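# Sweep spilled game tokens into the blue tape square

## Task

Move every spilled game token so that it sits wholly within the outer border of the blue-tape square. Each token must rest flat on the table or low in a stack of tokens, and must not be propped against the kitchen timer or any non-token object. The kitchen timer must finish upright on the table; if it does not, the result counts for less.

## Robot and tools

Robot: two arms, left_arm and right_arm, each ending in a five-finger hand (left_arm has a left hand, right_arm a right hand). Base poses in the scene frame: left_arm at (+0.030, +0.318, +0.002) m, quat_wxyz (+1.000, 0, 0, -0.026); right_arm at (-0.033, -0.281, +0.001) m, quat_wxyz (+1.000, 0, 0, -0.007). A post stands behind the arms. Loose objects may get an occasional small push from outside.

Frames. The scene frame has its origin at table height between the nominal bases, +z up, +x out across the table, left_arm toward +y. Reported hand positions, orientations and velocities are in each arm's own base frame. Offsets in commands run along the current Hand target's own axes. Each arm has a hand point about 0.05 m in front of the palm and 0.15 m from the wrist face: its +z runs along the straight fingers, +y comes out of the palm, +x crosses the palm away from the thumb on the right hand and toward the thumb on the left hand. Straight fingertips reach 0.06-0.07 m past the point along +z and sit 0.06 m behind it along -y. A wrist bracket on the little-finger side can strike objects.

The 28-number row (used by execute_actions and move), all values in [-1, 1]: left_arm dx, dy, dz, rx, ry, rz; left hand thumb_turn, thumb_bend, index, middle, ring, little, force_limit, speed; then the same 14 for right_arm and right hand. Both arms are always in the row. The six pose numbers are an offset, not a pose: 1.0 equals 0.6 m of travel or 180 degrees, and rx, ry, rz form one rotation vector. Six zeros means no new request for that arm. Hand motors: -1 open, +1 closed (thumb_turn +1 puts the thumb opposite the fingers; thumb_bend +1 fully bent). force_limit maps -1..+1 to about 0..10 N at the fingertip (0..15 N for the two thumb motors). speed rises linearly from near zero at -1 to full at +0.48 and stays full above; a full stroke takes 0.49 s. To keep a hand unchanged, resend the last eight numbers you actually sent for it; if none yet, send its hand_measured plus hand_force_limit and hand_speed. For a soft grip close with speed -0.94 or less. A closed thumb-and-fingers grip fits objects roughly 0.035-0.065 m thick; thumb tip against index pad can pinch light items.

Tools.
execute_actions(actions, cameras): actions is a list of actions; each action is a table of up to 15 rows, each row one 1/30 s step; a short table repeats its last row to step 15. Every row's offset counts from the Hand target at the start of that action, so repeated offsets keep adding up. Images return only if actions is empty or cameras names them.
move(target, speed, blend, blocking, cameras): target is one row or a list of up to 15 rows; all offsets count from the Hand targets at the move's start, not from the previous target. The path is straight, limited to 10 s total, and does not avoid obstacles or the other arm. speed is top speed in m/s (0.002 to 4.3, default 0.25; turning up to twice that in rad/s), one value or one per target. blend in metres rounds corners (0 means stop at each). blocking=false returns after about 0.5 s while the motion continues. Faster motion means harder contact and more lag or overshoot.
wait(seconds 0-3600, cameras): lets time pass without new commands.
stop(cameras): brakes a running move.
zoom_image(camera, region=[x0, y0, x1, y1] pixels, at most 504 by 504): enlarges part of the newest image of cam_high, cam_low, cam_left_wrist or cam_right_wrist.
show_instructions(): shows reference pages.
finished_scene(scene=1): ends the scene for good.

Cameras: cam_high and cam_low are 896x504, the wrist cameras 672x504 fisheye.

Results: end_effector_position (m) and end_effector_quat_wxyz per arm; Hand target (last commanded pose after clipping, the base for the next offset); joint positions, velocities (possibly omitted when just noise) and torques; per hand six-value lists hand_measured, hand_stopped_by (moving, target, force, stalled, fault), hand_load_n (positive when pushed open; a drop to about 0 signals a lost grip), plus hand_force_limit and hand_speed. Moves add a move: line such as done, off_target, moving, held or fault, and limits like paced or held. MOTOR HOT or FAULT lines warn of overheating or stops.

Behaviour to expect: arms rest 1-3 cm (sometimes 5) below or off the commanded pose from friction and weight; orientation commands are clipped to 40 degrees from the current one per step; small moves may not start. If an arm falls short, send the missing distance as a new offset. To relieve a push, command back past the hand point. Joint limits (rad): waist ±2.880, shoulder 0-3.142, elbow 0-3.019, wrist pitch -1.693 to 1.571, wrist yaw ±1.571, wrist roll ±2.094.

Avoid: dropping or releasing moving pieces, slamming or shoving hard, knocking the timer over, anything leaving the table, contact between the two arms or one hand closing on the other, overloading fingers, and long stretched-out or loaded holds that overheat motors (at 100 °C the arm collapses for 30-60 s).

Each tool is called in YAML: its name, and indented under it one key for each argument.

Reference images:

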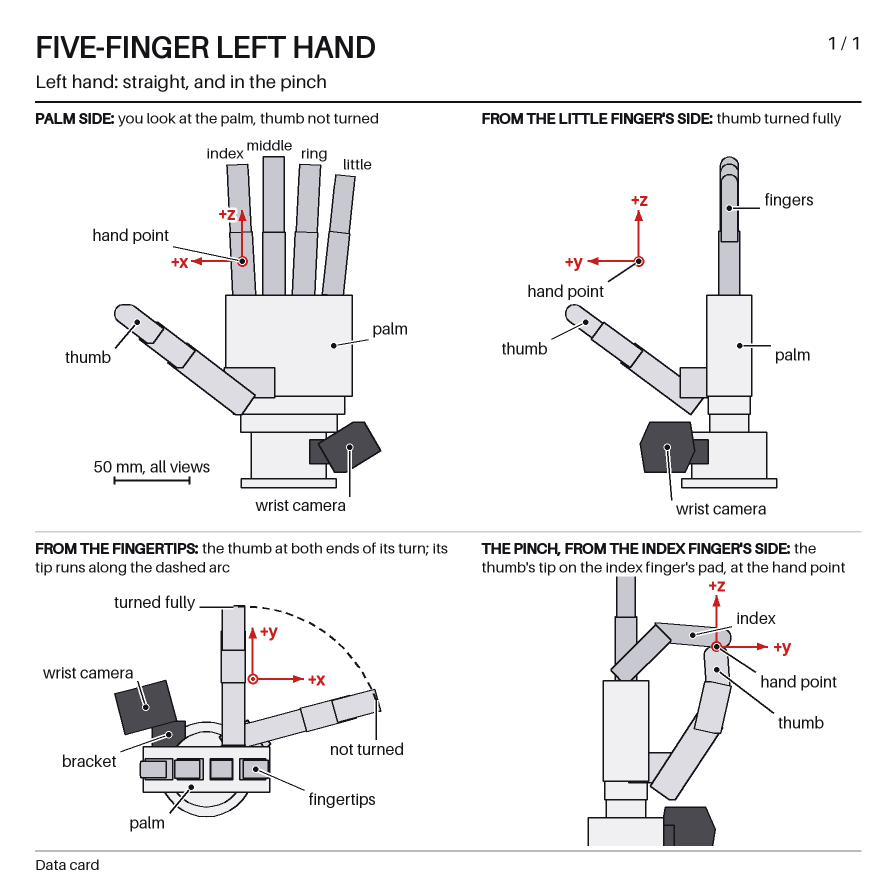

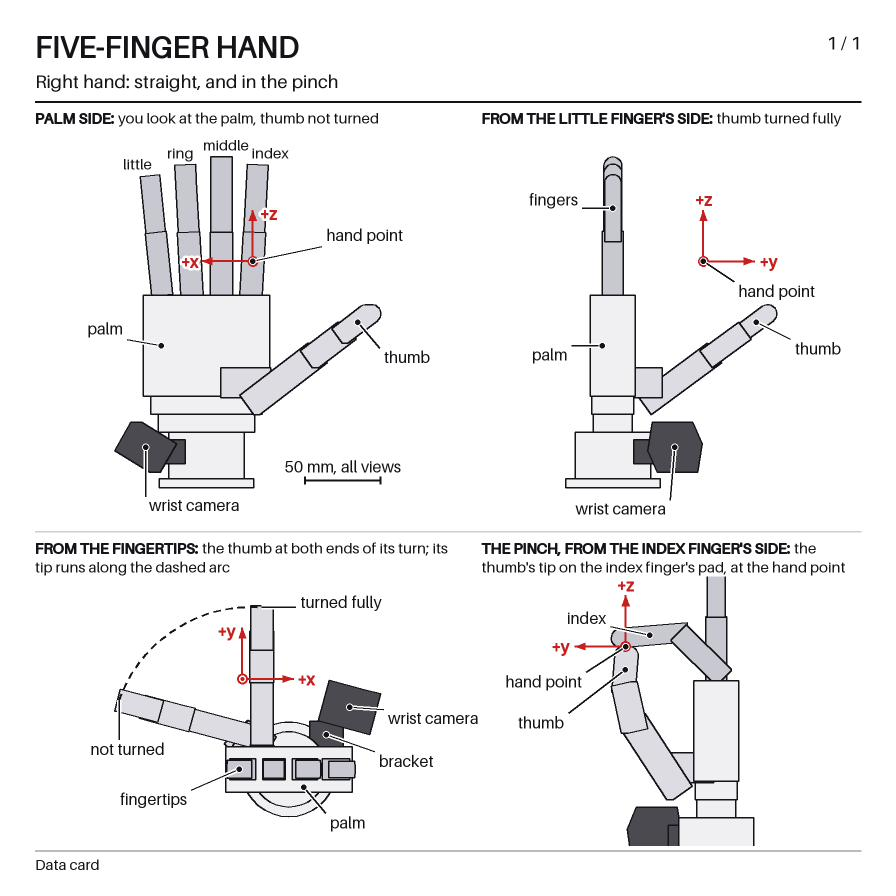

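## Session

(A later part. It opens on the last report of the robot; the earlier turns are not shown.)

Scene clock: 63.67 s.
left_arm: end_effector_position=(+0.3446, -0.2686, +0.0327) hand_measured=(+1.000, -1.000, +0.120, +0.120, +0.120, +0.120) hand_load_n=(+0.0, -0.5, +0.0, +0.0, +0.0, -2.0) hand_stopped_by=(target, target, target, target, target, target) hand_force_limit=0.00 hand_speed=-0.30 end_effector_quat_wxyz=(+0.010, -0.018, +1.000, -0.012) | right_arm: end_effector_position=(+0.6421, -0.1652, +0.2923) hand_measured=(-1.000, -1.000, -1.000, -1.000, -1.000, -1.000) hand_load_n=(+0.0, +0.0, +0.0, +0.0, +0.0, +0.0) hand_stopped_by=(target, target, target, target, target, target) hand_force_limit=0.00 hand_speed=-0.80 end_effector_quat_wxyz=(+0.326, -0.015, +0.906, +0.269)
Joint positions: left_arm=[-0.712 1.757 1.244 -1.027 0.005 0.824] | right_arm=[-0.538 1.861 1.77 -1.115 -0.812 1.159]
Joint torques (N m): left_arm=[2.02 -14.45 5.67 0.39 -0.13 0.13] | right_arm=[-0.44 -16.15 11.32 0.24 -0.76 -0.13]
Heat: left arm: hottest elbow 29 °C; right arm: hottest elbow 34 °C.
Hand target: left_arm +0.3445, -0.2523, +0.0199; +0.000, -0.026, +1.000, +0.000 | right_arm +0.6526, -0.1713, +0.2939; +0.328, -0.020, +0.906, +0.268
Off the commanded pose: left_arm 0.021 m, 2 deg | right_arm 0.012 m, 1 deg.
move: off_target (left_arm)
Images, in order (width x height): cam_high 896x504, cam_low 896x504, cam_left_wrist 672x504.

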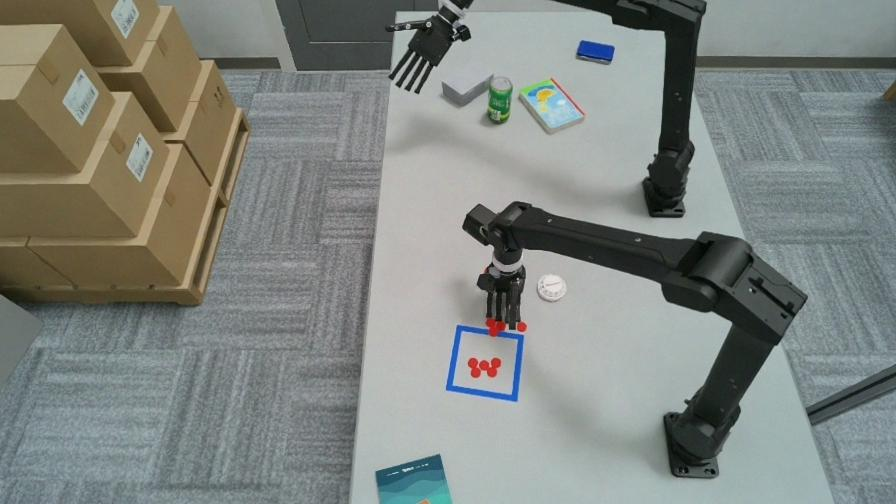

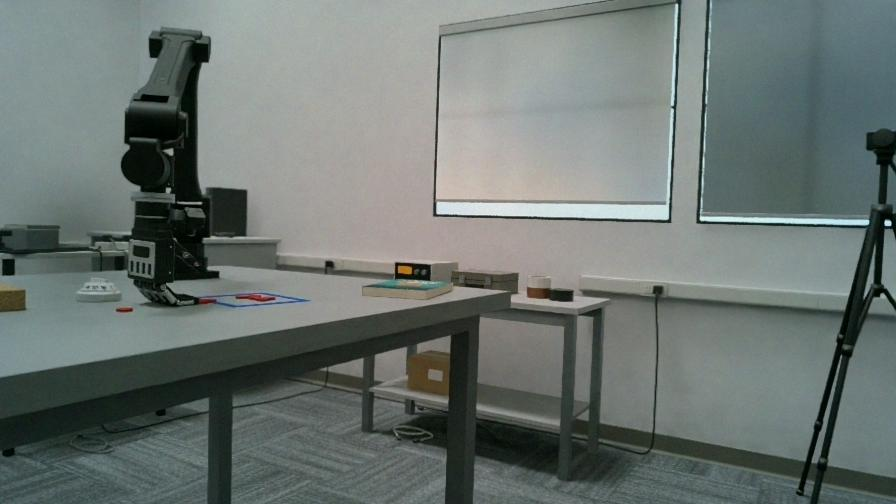

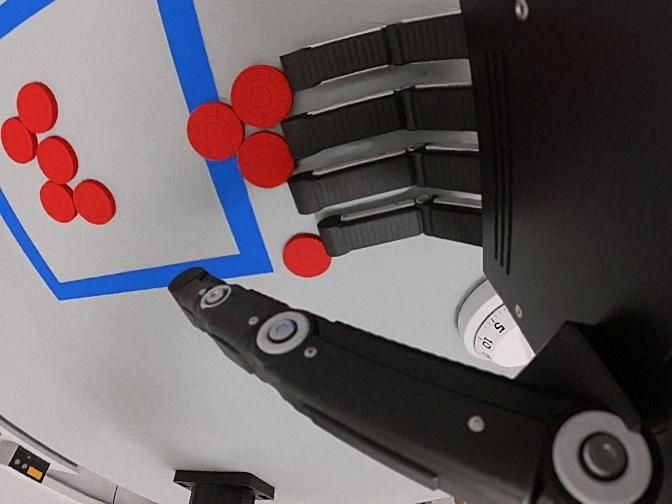

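move:
  target:
    - [0,-0.01,-0.0667,0,0,0,1,-1,0.12,0.12,0.12,0.12,0,-0.3,0,0,0,0,0,0,-1,-1,-1,-1,-1,-1,0,-0.8]
    - [0.03,-0.05,-0.0667,0,0,0,1,-1,0.12,0.12,0.12,0.12,0,-0.3,0,0,0,0,0,0,-1,-1,-1,-1,-1,-1,0,-0.8]
    - [0.03,-0.05,0,0,0,0,1,-1,0.12,0.12,0.12,0.12,0,-0.3,0,0,0,0,0,0,-1,-1,-1,-1,-1,-1,0,-0.8]
  cameras: ["cam_high","cam_left_wrist"]
  speed: [0.06,0.06,0.06]

zoom_image:
  camera: "cam_high"
  region: [430, 230, 580, 410]

Scene clock: 67.37 s.
left_arm: end_effector_position=(+0.3279, -0.2787, +0.0345) hand_measured=(+1.000, -1.000, +0.120, +0.120, +0.120, +0.120) hand_load_n=(+0.0, -0.5, +0.0, +0.0, +0.0, -2.5) hand_stopped_by=(target, target, target, target, target, target) hand_force_limit=0.00 hand_speed=-0.30 end_effector_quat_wxyz=(+0.000, -0.031, +1.000, -0.001) | right_arm: end_effector_position=(+0.6421, -0.1652, +0.2923) hand_measured=(-1.000, -1.000, -1.000, -1.000, -1.000, -1.000) hand_load_n=(+0.0, +0.0, +0.0, +0.0, +0.0, +0.0) hand_stopped_by=(target, target, target, target, target, target) hand_force_limit=0.00 hand_speed=-0.80 end_effector_quat_wxyz=(+0.326, -0.015, +0.906, +0.269)
Joint positions: left_arm=[-0.747 1.764 1.254 -1.06 0.002 0.762] | right_arm=[-0.538 1.861 1.77 -1.115 -0.812 1.159]
Joint torques (N m): left_arm=[-1.32 -13.51 7.04 1.42 -0.04 0.01] | right_arm=[-0.44 -16.09 11.32 0.23 -0.75 -0.13]
Heat: left arm: hottest elbow 29 °C; right arm: hottest elbow 34 °C.
Hand target: left_arm +0.3281, -0.2832, +0.0198; +0.000, -0.026, +1.000, +0.000 | right_arm +0.6526, -0.1713, +0.2939; +0.328, -0.020, +0.906, +0.268
Off the commanded pose: left_arm 0.015 m, 1 deg | right_arm 0.012 m, 1 deg.
move: off_target (left_arm)

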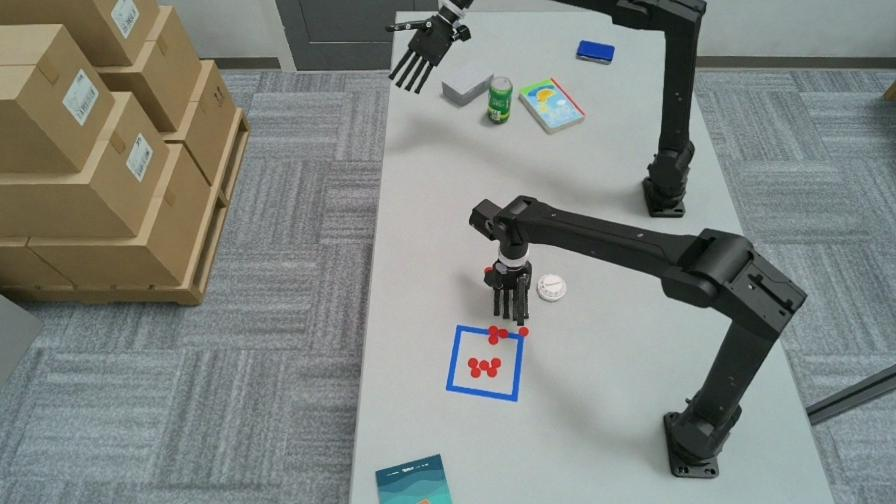

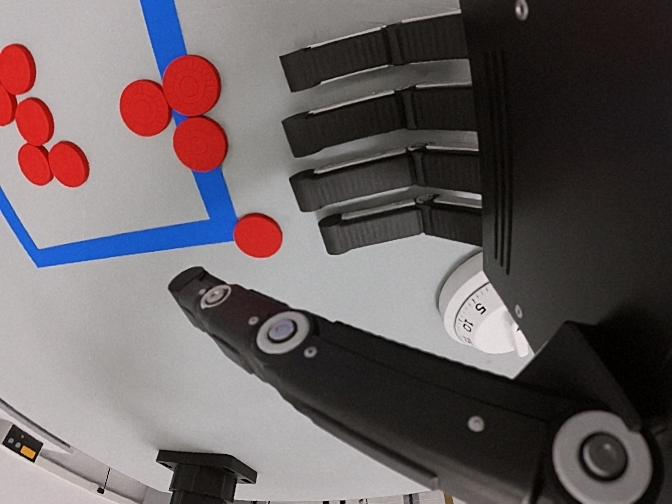

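Scaled by 2.800 from the camera's image (finer frame: 1280x720).

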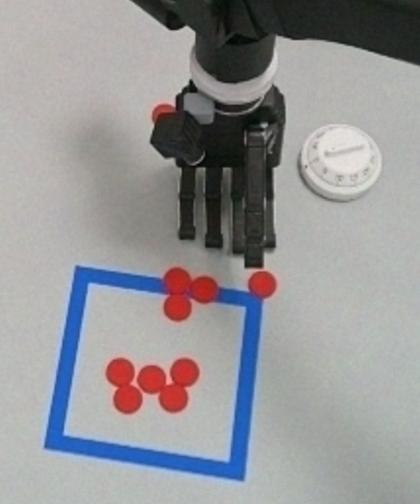

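move:
  target:
    - [0,0,-0.05,0,0,0,1,-1,0.12,0.12,0.12,0.12,0,-0.3,0,0,0,0,0,0,-1,-1,-1,-1,-1,-1,0,-0.8]
    - [0.0233,-0.01,-0.05,0,0,0,1,-1,0.12,0.12,0.12,0.12,0,-0.3,0,0,0,0,0,0,-1,-1,-1,-1,-1,-1,0,-0.8]
    - [0.0233,-0.01,0,0,0,0,1,-1,0.12,0.12,0.12,0.12,0,-0.3,0,0,0,0,0,0,-1,-1,-1,-1,-1,-1,0,-0.8]
    - [-0.03,0.1167,0,0,0,0,1,-1,0.12,0.12,0.12,0.12,0,-0.3,0,0,0,0,0,0,-1,-1,-1,-1,-1,-1,0,-0.8]
  cameras: ["cam_high","cam_left_wrist"]
  speed: [0.06,0.06,0.06,0.05]

zoom_image:
  camera: "cam_high"
  region: [430, 230, 580, 410]

Scene clock: 72.47 s.
left_arm: end_effector_position=(+0.3425, -0.2283, +0.0320) hand_measured=(+1.000, -1.000, +0.120, +0.120, +0.120, +0.120) hand_load_n=(+0.0, +0.0, +0.0, +0.0, +0.0, -2.5) hand_stopped_by=(target, target, target, target, target, target) hand_force_limit=0.00 hand_speed=-0.30 end_effector_quat_wxyz=(+0.009, -0.017, +1.000, -0.011) | right_arm: end_effector_position=(+0.6421, -0.1652, +0.2923) hand_measured=(-1.000, -1.000, -1.000, -1.000, -1.000, -1.000) hand_load_n=(+0.0, +0.0, +0.0, +0.0, +0.5, +0.0) hand_stopped_by=(target, target, target, target, target, target) hand_force_limit=0.00 hand_speed=-0.80 end_effector_quat_wxyz=(+0.326, -0.015, +0.906, +0.269)
Joint positions: left_arm=[-0.65 1.698 1.161 -1.006 0.007 0.887] | right_arm=[-0.538 1.861 1.77 -1.115 -0.812 1.159]
Joint torques (N m): left_arm=[2.2 -13.39 5.56 0.51 -0.2 0.1] | right_arm=[-0.44 -16.09 11.33 0.23 -0.76 -0.12]
Heat: left arm: hottest elbow 29 °C; right arm: hottest elbow 34 °C.
Hand target: left_arm +0.3423, -0.2123, +0.0198; +0.000, -0.026, +1.000, +0.000 | right_arm +0.6526, -0.1713, +0.2939; +0.328, -0.020, +0.906, +0.268
Off the commanded pose: left_arm 0.020 m, 2 deg | right_arm 0.012 m, 1 deg.
move: off_target (left_arm)

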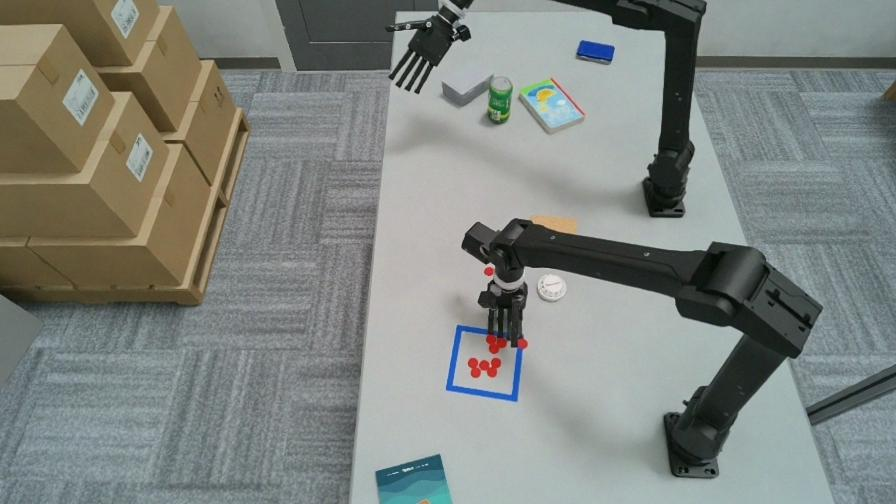

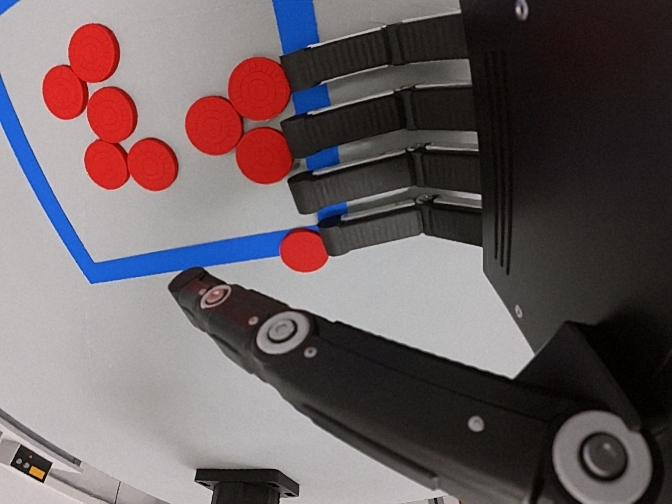

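Scaled by 2.800 from the camera's image (finer frame: 1280x720).

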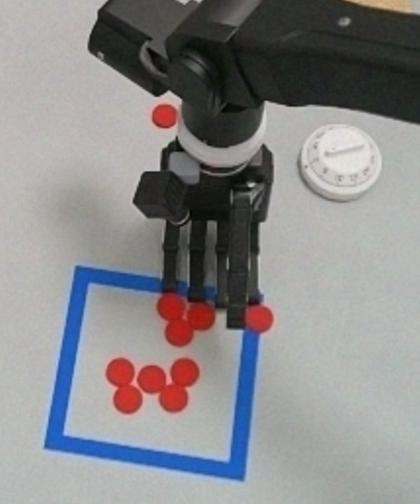

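move:
  target:
    - [0,0,-0.0833,0,0,0,1,-1,0.12,0.12,0.12,0.12,0,-0.3,0,0,0,0,0,0,-1,-1,-1,-1,-1,-1,0,-0.8]
    - [0.0717,0.02,-0.0833,0,0,0,1,-1,0.12,1,1,1,0,-0.1,0,0,0,0,0,0,-1,-1,-1,-1,-1,-1,0,-0.8]
    - [0.0717,0.02,0,0,0,0,1,-1,0.12,1,1,1,0,-0.1,0,0,0,0,0,0,-1,-1,-1,-1,-1,-1,0,-0.8]
  cameras: ["cam_high","cam_low","cam_left_wrist"]
  speed: [0.06,0.08,0.06]

zoom_image:
  camera: "cam_high"
  region: [430, 230, 580, 410]

Scene clock: 77.43 s.
left_arm: end_effector_position=(+0.2990, -0.1971, +0.0292) hand_measured=(+1.000, -1.000, +0.120, +1.000, +1.000, +1.000) hand_load_n=(+0.0, +0.0, -2.5, +0.0, +0.0, +0.0) hand_stopped_by=(target, target, target, target, target, target) hand_force_limit=0.00 hand_speed=-0.10 end_effector_quat_wxyz=(-0.002, -0.029, +1.000, +0.001) | right_arm: end_effector_position=(+0.6421, -0.1652, +0.2923) hand_measured=(-1.000, -1.000, -1.000, -1.000, -1.000, -1.000) hand_load_n=(+0.0, +0.0, +0.0, +0.0, +0.0, +0.0) hand_stopped_by=(target, target, target, target, target, target) hand_force_limit=0.00 hand_speed=-0.80 end_effector_quat_wxyz=(+0.326, -0.015, +0.906, +0.269)
Joint positions: left_arm=[-0.652 1.602 1.021 -0.994 0.002 0.861] | right_arm=[-0.538 1.861 1.77 -1.115 -0.812 1.159]
Joint torques (N m): left_arm=[-1.55 -11.05 6.76 1.32 -0.04 -0.01] | right_arm=[-0.44 -16.09 11.3 0.23 -0.75 -0.12]
Heat: left arm: hottest elbow 29 °C; right arm: hottest elbow 35 °C.
Hand target: left_arm +0.2989, -0.2026, +0.0199; +0.000, -0.026, +1.000, +0.000 | right_arm +0.6526, -0.1713, +0.2939; +0.328, -0.020, +0.906, +0.268
Off the commanded pose: left_arm 0.011 m, 0 deg | right_arm 0.012 m, 1 deg.
move: off_target (left_arm)

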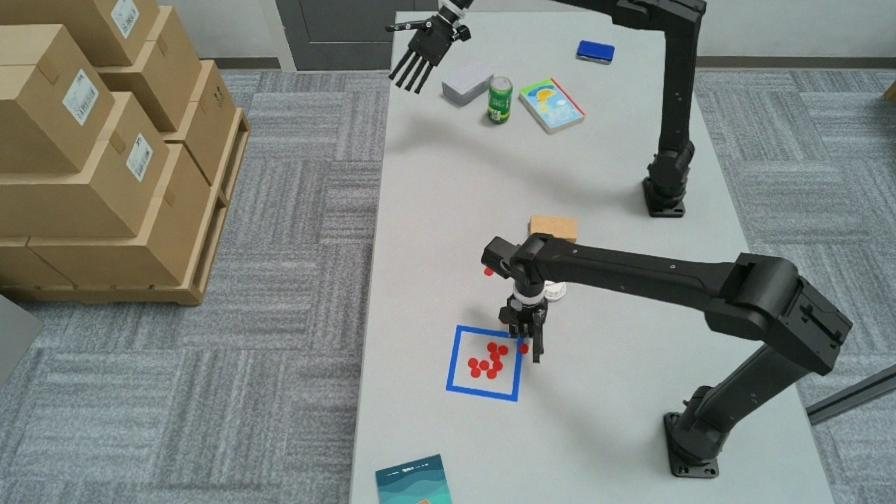

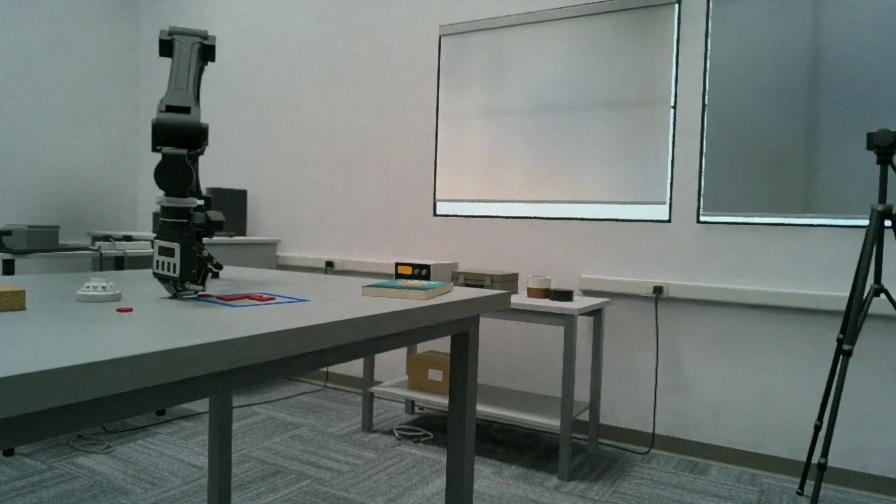

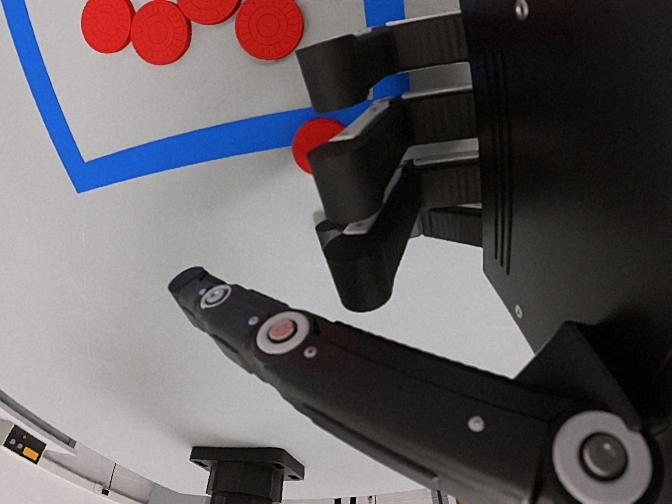

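Scaled by 2.800 from the camera's image (finer frame: 1280x720).

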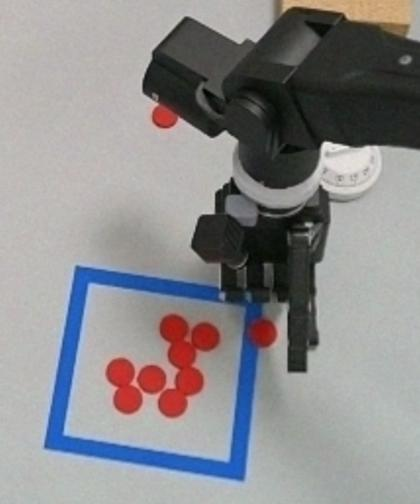

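move:
  target: [-0.1,0,0,0,0,0,1,-1,0.12,1,1,1,0,-0.1,0,0,0,0,0,0,-1,-1,-1,-1,-1,-1,0,-0.8]
  cameras: ["cam_high","cam_left_wrist"]
  speed: 0.05

zoom_image:
  camera: "cam_high"
  region: [430, 230, 580, 410]

Scene clock: 79.37 s.
left_arm: end_effector_position=(+0.3416, -0.2010, +0.0301) hand_measured=(+1.000, -1.000, +0.120, +1.000, +1.000, +1.000) hand_load_n=(+0.0, +0.0, -3.5, +0.0, +0.0, +0.0) hand_stopped_by=(target, target, target, target, target, target) hand_force_limit=0.00 hand_speed=-0.10 end_effector_quat_wxyz=(-0.002, -0.025, +1.000, -0.003) | right_arm: end_effector_position=(+0.6421, -0.1652, +0.2923) hand_measured=(-1.000, -1.000, -1.000, -1.000, -1.000, -1.000) hand_load_n=(+0.0, -0.5, +0.0, +0.0, +0.0, +0.0) hand_stopped_by=(target, target, target, target, target, target) hand_force_limit=0.00 hand_speed=-0.80 end_effector_quat_wxyz=(+0.326, -0.015, +0.906, +0.269)
Joint positions: left_arm=[-0.601 1.683 1.129 -1.018 0.006 0.92] | right_arm=[-0.538 1.861 1.77 -1.115 -0.812 1.159]
Joint torques (N m): left_arm=[1.44 -10.52 9.8 0.83 -0.24 0.2] | right_arm=[-0.44 -16.09 11.32 0.23 -0.75 -0.13]
Heat: left arm: hottest elbow 29 °C; right arm: hottest elbow 35 °C.
Hand target: left_arm +0.3588, -0.1995, +0.0199; +0.000, -0.026, +1.000, +0.000 | right_arm +0.6526, -0.1713, +0.2939; +0.328, -0.020, +0.906, +0.268
Off the commanded pose: left_arm 0.020 m, 0 deg | right_arm 0.012 m, 1 deg.
move: off_target (left_arm)

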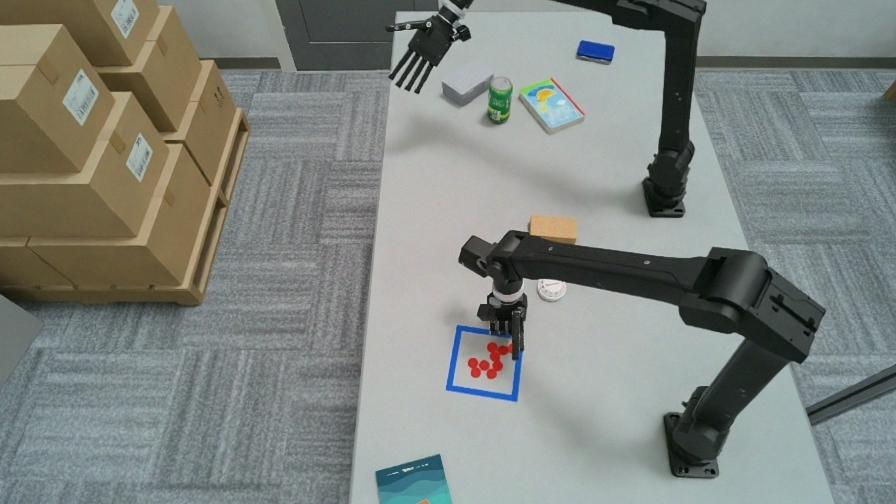

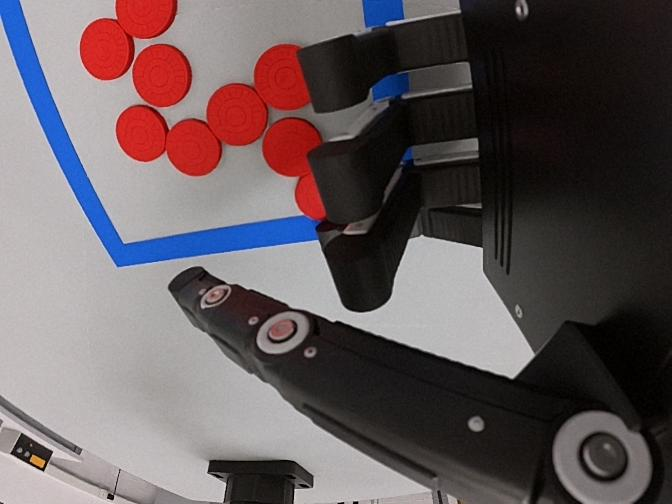

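Scaled by 2.800 from the camera's image (finer frame: 1280x720).

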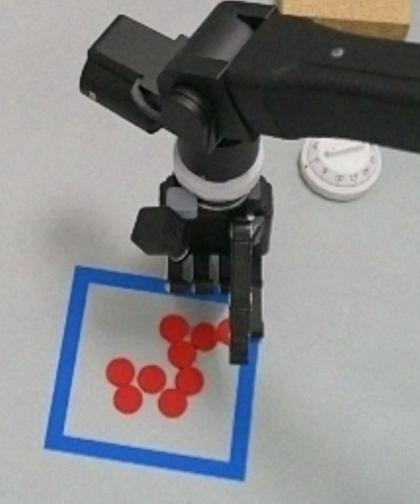

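move:
  target:
    - [0.02,0,-0.15,0,0,0,1,-1,0.12,1,1,1,0,-0.1,0,0,0,0,0,0,-1,-1,-1,-1,-1,-1,0,-0.8]
    - [0.0117,-0.397,-0.15,0,0,0,1,-1,0.12,0.12,0.12,0.12,0,-0.1,0,0,0,0,0,0,-1,-1,-1,-1,-1,-1,0,-0.8]
    - [0.0117,-0.397,-0.05,0,0,0,1,-1,0.12,0.12,0.12,0.12,0,-0.1,0,0,0,0,0,0,-1,-1,-1,-1,-1,-1,0,-0.8]
  cameras: ["cam_high","cam_low","cam_left_wrist"]
  speed: [0.08,0.2,0.1]

zoom_image:
  camera: "cam_high"
  region: [430, 230, 580, 410]

Scene clock: 85.27 s.
left_arm: end_effector_position=(+0.3631, -0.4329, +0.0507) hand_measured=(+1.000, -1.000, +0.120, +0.120, +0.120, +0.120) hand_load_n=(+0.0, +0.0, +0.0, +0.0, +0.0, +0.0) hand_stopped_by=(target, target, target, target, target, target) hand_force_limit=0.00 hand_speed=-0.10 end_effector_quat_wxyz=(-0.005, -0.024, +1.000, +0.004) | right_arm: end_effector_position=(+0.6421, -0.1652, +0.2923) hand_measured=(-1.000, -1.000, -1.000, -1.000, -1.000, -1.000) hand_load_n=(+0.0, +0.0, +0.0, +0.0, +0.0, +0.0) hand_stopped_by=(target, target, target, target, target, target) hand_force_limit=0.00 hand_speed=-0.80 end_effector_quat_wxyz=(+0.326, -0.015, +0.906, +0.269)
Joint positions: left_arm=[-0.89 2.09 1.804 -1.298 0.002 0.633] | right_arm=[-0.538 1.861 1.77 -1.115 -0.812 1.159]
Joint torques (N m): left_arm=[-0.85 -20.84 8.9 0.5 -0.05 -0.07] | right_arm=[-0.44 -16.03 11.3 0.23 -0.76 -0.13]
Heat: left arm: hottest elbow 30 °C; right arm: hottest elbow 35 °C.
Hand target: left_arm +0.3643, -0.4378, +0.0499; +0.000, -0.026, +1.000, +0.000 | right_arm +0.6526, -0.1713, +0.2939; +0.328, -0.020, +0.906, +0.268
Off the commanded pose: left_arm 0.005 m, 1 deg | right_arm 0.012 m, 1 deg.
move: done; target 2's new numbers were sent with left_arm's hand 0.015 m and 1 deg from that target

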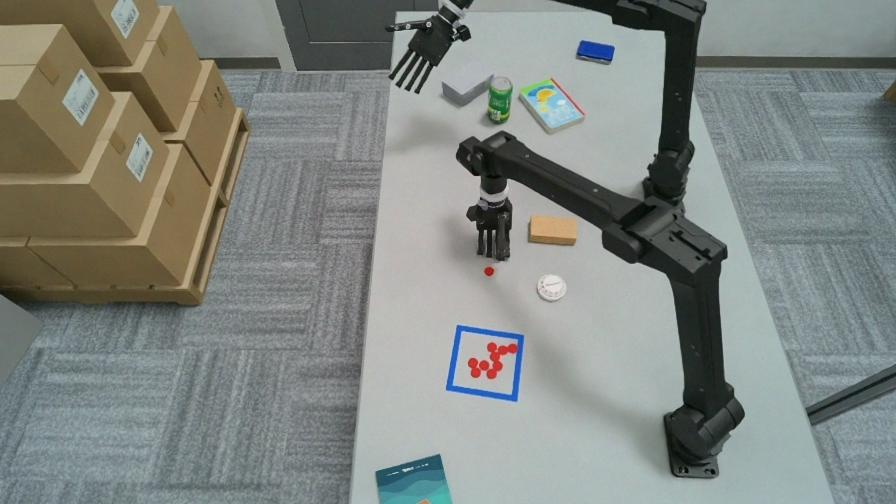

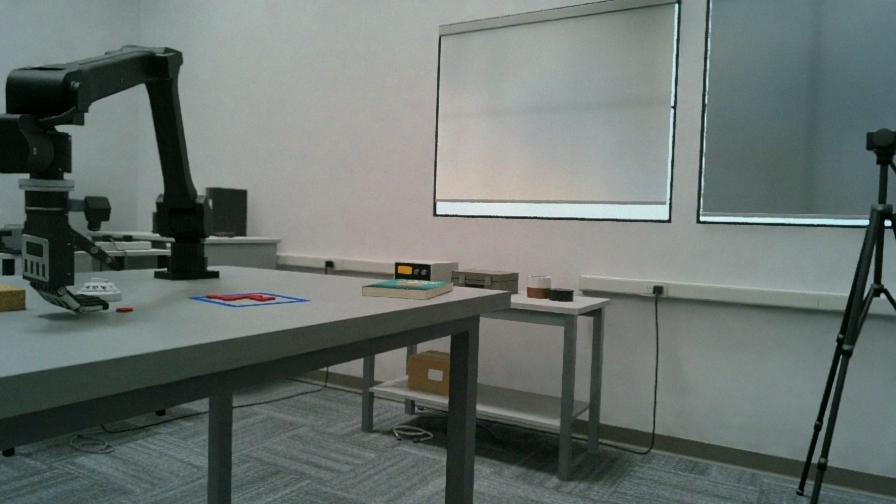

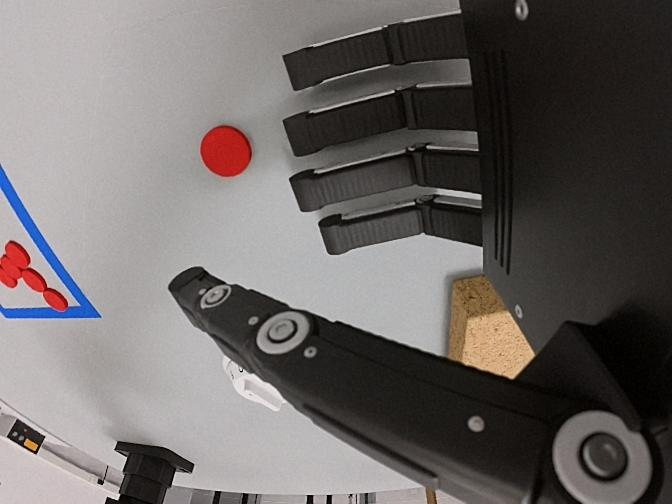

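Scaled by 2.800 from the camera's image (finer frame: 1280x720).

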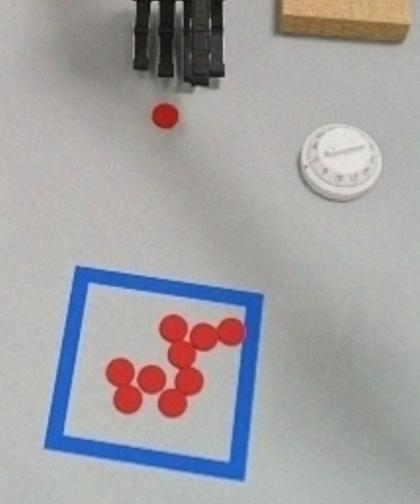

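move:
  target:
    - [-0.0167,0,0.05,0,0,0,1,-1,0.12,0.12,0.12,0.12,0,-0.1,0,0,0,0,0,0,-1,-1,-1,-1,-1,-1,0,-0.8]
    - [-0.0667,0.308,0.05,0,0,0,1,-1,0.12,0.12,0.12,0.12,0,-0.1,0,0,0,0,0,0,-1,-1,-1,-1,-1,-1,0,-0.8]
  cameras: ["cam_high","cam_low","cam_left_wrist"]
  speed: [0.06,0.06]

zoom_image:
  camera: "cam_high"
  region: [430, 230, 580, 410]

Scene clock: 90.07 s.
left_arm: end_effector_position=(+0.3948, -0.2682, +0.0341) hand_measured=(+1.000, -1.000, +0.120, +0.120, +0.120, +0.120) hand_load_n=(+0.0, -0.5, +0.0, +0.0, +0.5, -2.5) hand_stopped_by=(target, target, target, target, target, target) hand_force_limit=0.00 hand_speed=-0.10 end_effector_quat_wxyz=(+0.011, -0.017, +1.000, -0.012) | right_arm: end_effector_position=(+0.6421, -0.1652, +0.2923) hand_measured=(-1.000, -1.000, -1.000, -1.000, -1.000, -1.000) hand_load_n=(+0.0, +0.0, +0.0, +0.0, +0.0, +0.0) hand_stopped_by=(target, target, target, target, target, target) hand_force_limit=0.00 hand_speed=-0.80 end_effector_quat_wxyz=(+0.326, -0.015, +0.906, +0.269)
Joint positions: left_arm=[-0.651 1.843 1.374 -1.069 0.004 0.885] | right_arm=[-0.538 1.861 1.77 -1.115 -0.812 1.159]
Joint torques (N m): left_arm=[1.79 -15.62 5.87 0.44 -0.14 0.13] | right_arm=[-0.44 -16.09 11.32 0.24 -0.75 -0.12]
Heat: left arm: hottest elbow 30 °C; right arm: hottest elbow 36 °C.
Hand target: left_arm +0.3944, -0.2511, +0.0198; +0.000, -0.026, +1.000, +0.000 | right_arm +0.6526, -0.1713, +0.2939; +0.328, -0.020, +0.906, +0.268
Off the commanded pose: left_arm 0.022 m, 2 deg | right_arm 0.012 m, 1 deg.
move: off_target (left_arm)

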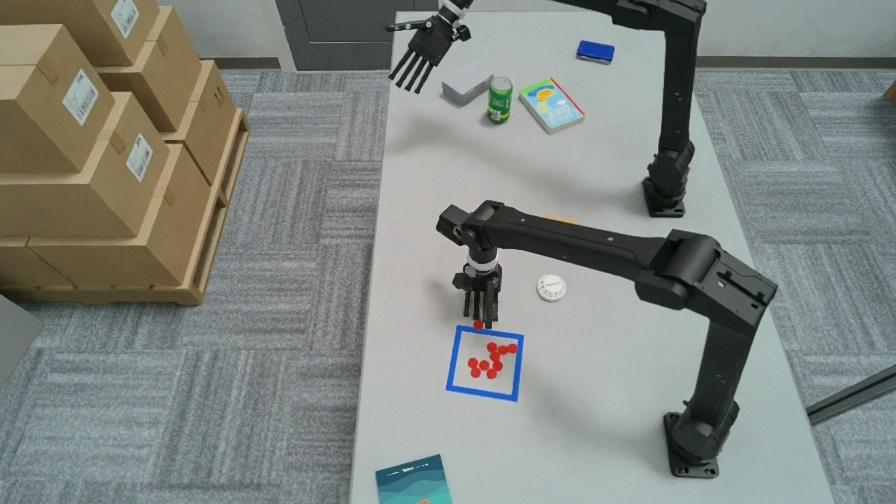

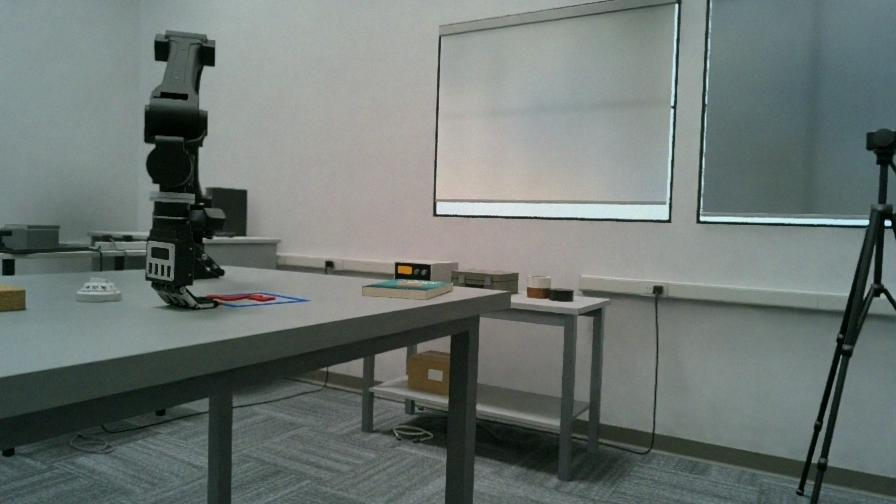

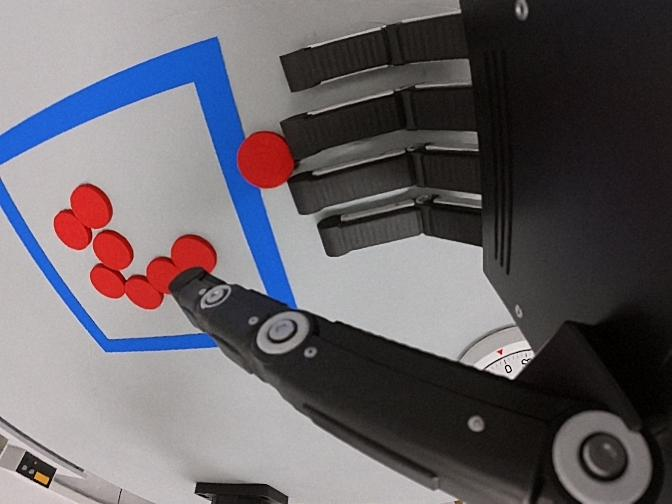

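Scaled by 2.800 from the camera's image (finer frame: 1280x720).

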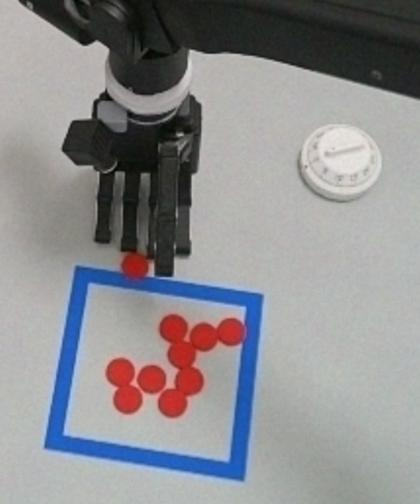

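move:
  target:
    - [0,0.0633,0,0,0,0,1,-1,0.12,0.12,0.12,0.12,0,-0.1,0,0,0,0,0,0,-1,-1,-1,-1,-1,-1,0,-0.8]
  cameras: ["cam_high","cam_left_wrist"]
  speed: [0.06]

zoom_image:
  camera: "cam_high"
  region: [430, 230, 580, 410]

Scene clock: 91.43 s.
left_arm: end_effector_position=(+0.3950, -0.2299, +0.0333) hand_measured=(+1.000, -1.000, +0.120, +0.120, +0.120, +0.120) hand_load_n=(+0.0, +0.0, +0.0, +0.0, +0.0, -2.5) hand_stopped_by=(target, target, target, target, target, target) hand_force_limit=0.00 hand_speed=-0.10 end_effector_quat_wxyz=(+0.012, -0.017, +1.000, -0.011) | right_arm: end_effector_position=(+0.6421, -0.1652, +0.2923) hand_measured=(-1.000, -1.000, -1.000, -1.000, -1.000, -1.000) hand_load_n=(+0.0, +0.0, +0.0, +0.0, +0.0, +0.0) hand_stopped_by=(target, target, target, target, target, target) hand_force_limit=0.00 hand_speed=-0.80 end_effector_quat_wxyz=(+0.326, -0.015, +0.906, +0.269)
Joint positions: left_arm=[-0.592 1.792 1.297 -1.042 0.004 0.945] | right_arm=[-0.538 1.861 1.77 -1.115 -0.812 1.159]
Joint torques (N m): left_arm=[1.79 -15.33 5.7 0.36 -0.12 0.09] | right_arm=[-0.44 -16.09 11.32 0.23 -0.75 -0.13]
Heat: left arm: hottest elbow 29 °C; right arm: hottest elbow 36 °C.
Hand target: left_arm +0.3925, -0.2132, +0.0199; +0.000, -0.026, +1.000, +0.000 | right_arm +0.6526, -0.1713, +0.2939; +0.328, -0.020, +0.906, +0.268
Off the commanded pose: left_arm 0.022 m, 2 deg | right_arm 0.012 m, 1 deg.
move: off_target (left_arm)

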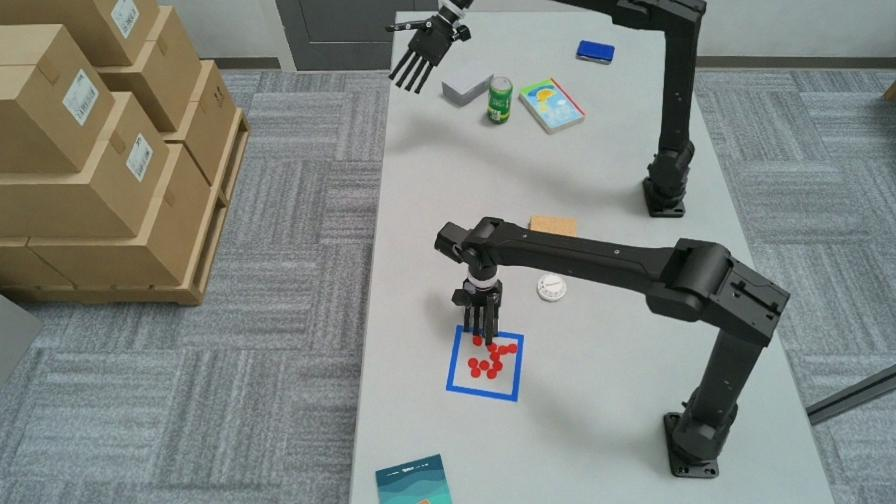

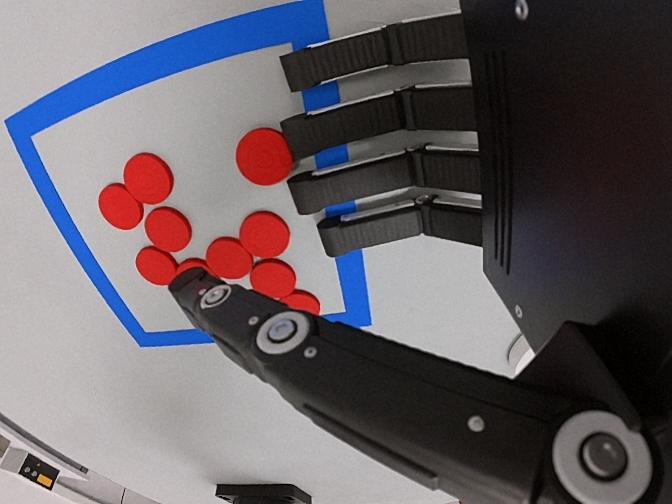

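Scaled by 2.800 from the camera's image (finer frame: 1280x720).

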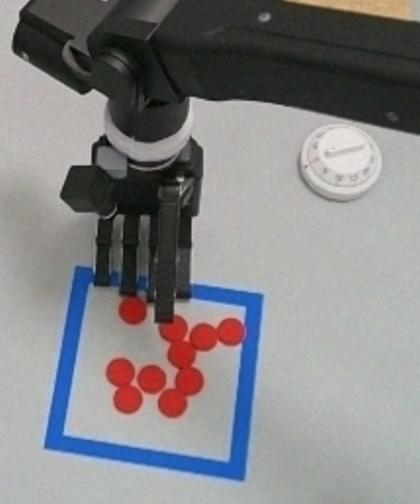

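move:
  target:
    - [0,-0.05,0,0,0,0,1,-1,0.12,0.12,0.12,0.12,0,-0.1,0,0,0,0,0,0,-1,-1,-1,-1,-1,-1,0,-0.8]
    - [0,-0.25,-0.2,0,0,0,1,-1,0.12,0.12,0.12,0.12,0,-0.1,0,0,0,0,0,0,-1,-1,-1,-1,-1,-1,0,-0.8]
  cameras: ["cam_high","cam_low","cam_left_wrist"]
  speed: [0.08,0.15]

zoom_image:
  camera: "cam_high"
  region: [440, 250, 570, 410]

zoom_image:
  camera: "cam_low"
  region: [60, 260, 330, 330]

Scene clock: 95.03 s.
left_arm: end_effector_position=(+0.3942, -0.3512, +0.1301) hand_measured=(+1.000, -1.000, +0.120, +0.120, +0.120, +0.120) hand_load_n=(+0.0, +0.0, +0.0, +0.0, +0.0, -0.5) hand_stopped_by=(target, target, target, target, target, target) hand_force_limit=0.00 hand_speed=-0.10 end_effector_quat_wxyz=(-0.009, -0.025, +1.000, +0.009) | right_arm: end_effector_position=(+0.6421, -0.1652, +0.2923) hand_measured=(-1.000, -1.000, -1.000, -1.000, -1.000, -1.000) hand_load_n=(+0.0, +0.0, +0.0, +0.0, +0.0, +0.0) hand_stopped_by=(target, target, target, target, target, target) hand_force_limit=0.00 hand_speed=-0.80 end_effector_quat_wxyz=(+0.326, -0.015, +0.906, +0.269)
Joint positions: left_arm=[-0.763 1.942 1.778 -1.433 0.001 0.758] | right_arm=[-0.538 1.861 1.77 -1.115 -0.812 1.159]
Joint torques (N m): left_arm=[-1.08 -18.73 12.85 -0.36 0 -0.04] | right_arm=[-0.44 -16.09 11.32 0.23 -0.76 -0.13]
Heat: left arm: hottest elbow 30 °C; right arm: hottest elbow 36 °C.
Hand target: left_arm +0.4004, -0.3629, +0.1398; +0.000, -0.026, +1.000, +0.000 | right_arm +0.6526, -0.1713, +0.2939; +0.328, -0.020, +0.906, +0.268
Off the commanded pose: left_arm 0.017 m, 1 deg | right_arm 0.012 m, 1 deg.
move: off_target (left_arm)

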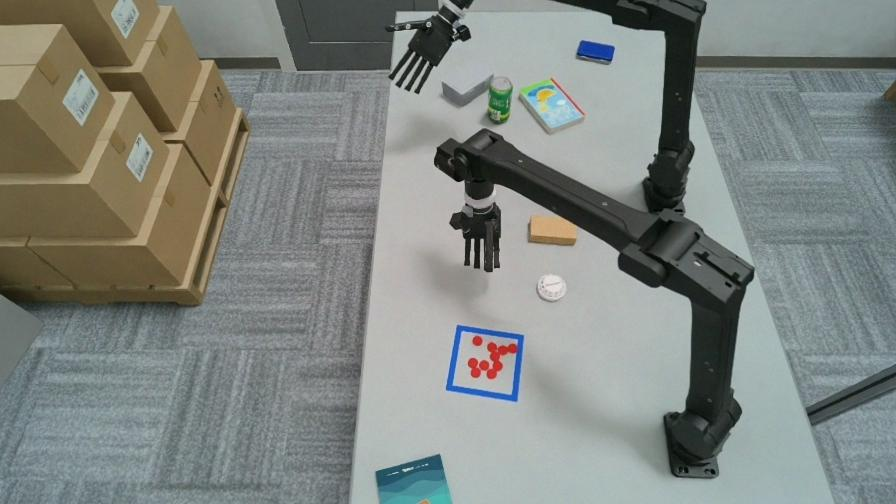

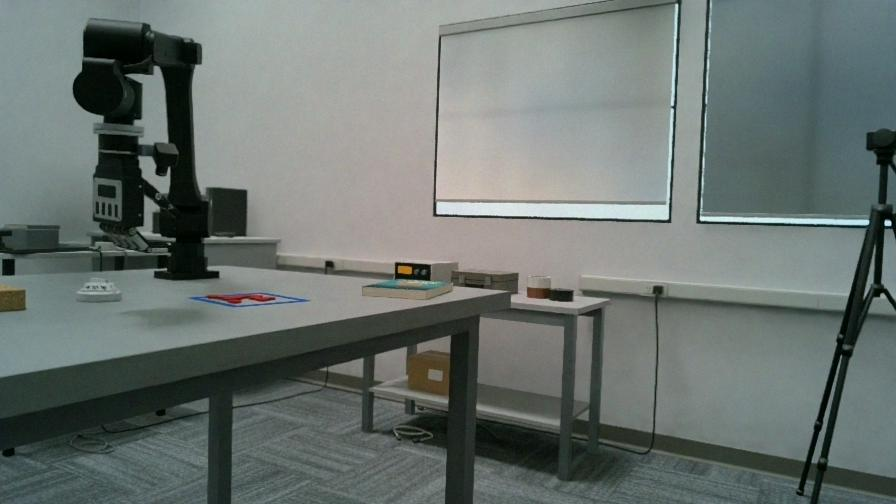

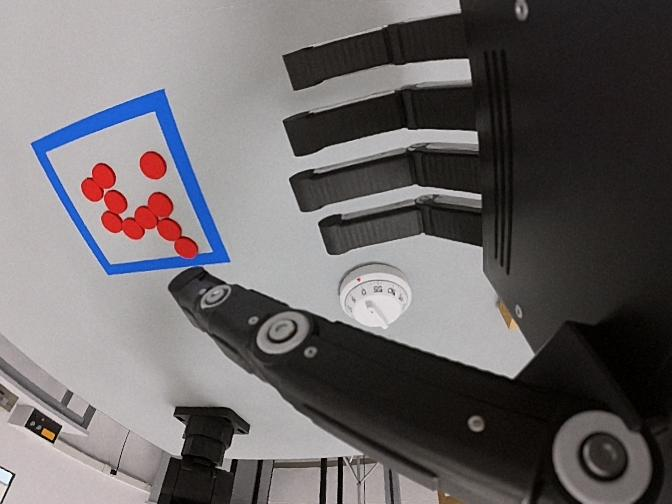

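Scaled by 3.150 from the camera's image (finer frame: 1280x720).

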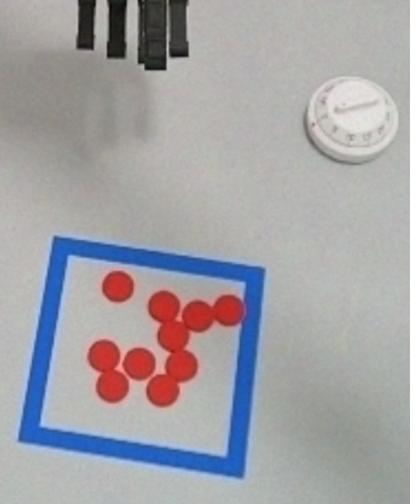

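Scaled by 1.867 from the camera's image (finer frame: 1280x720).

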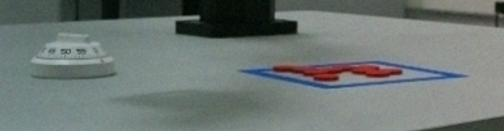

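finished_scene:

The scene is finished: the task was done.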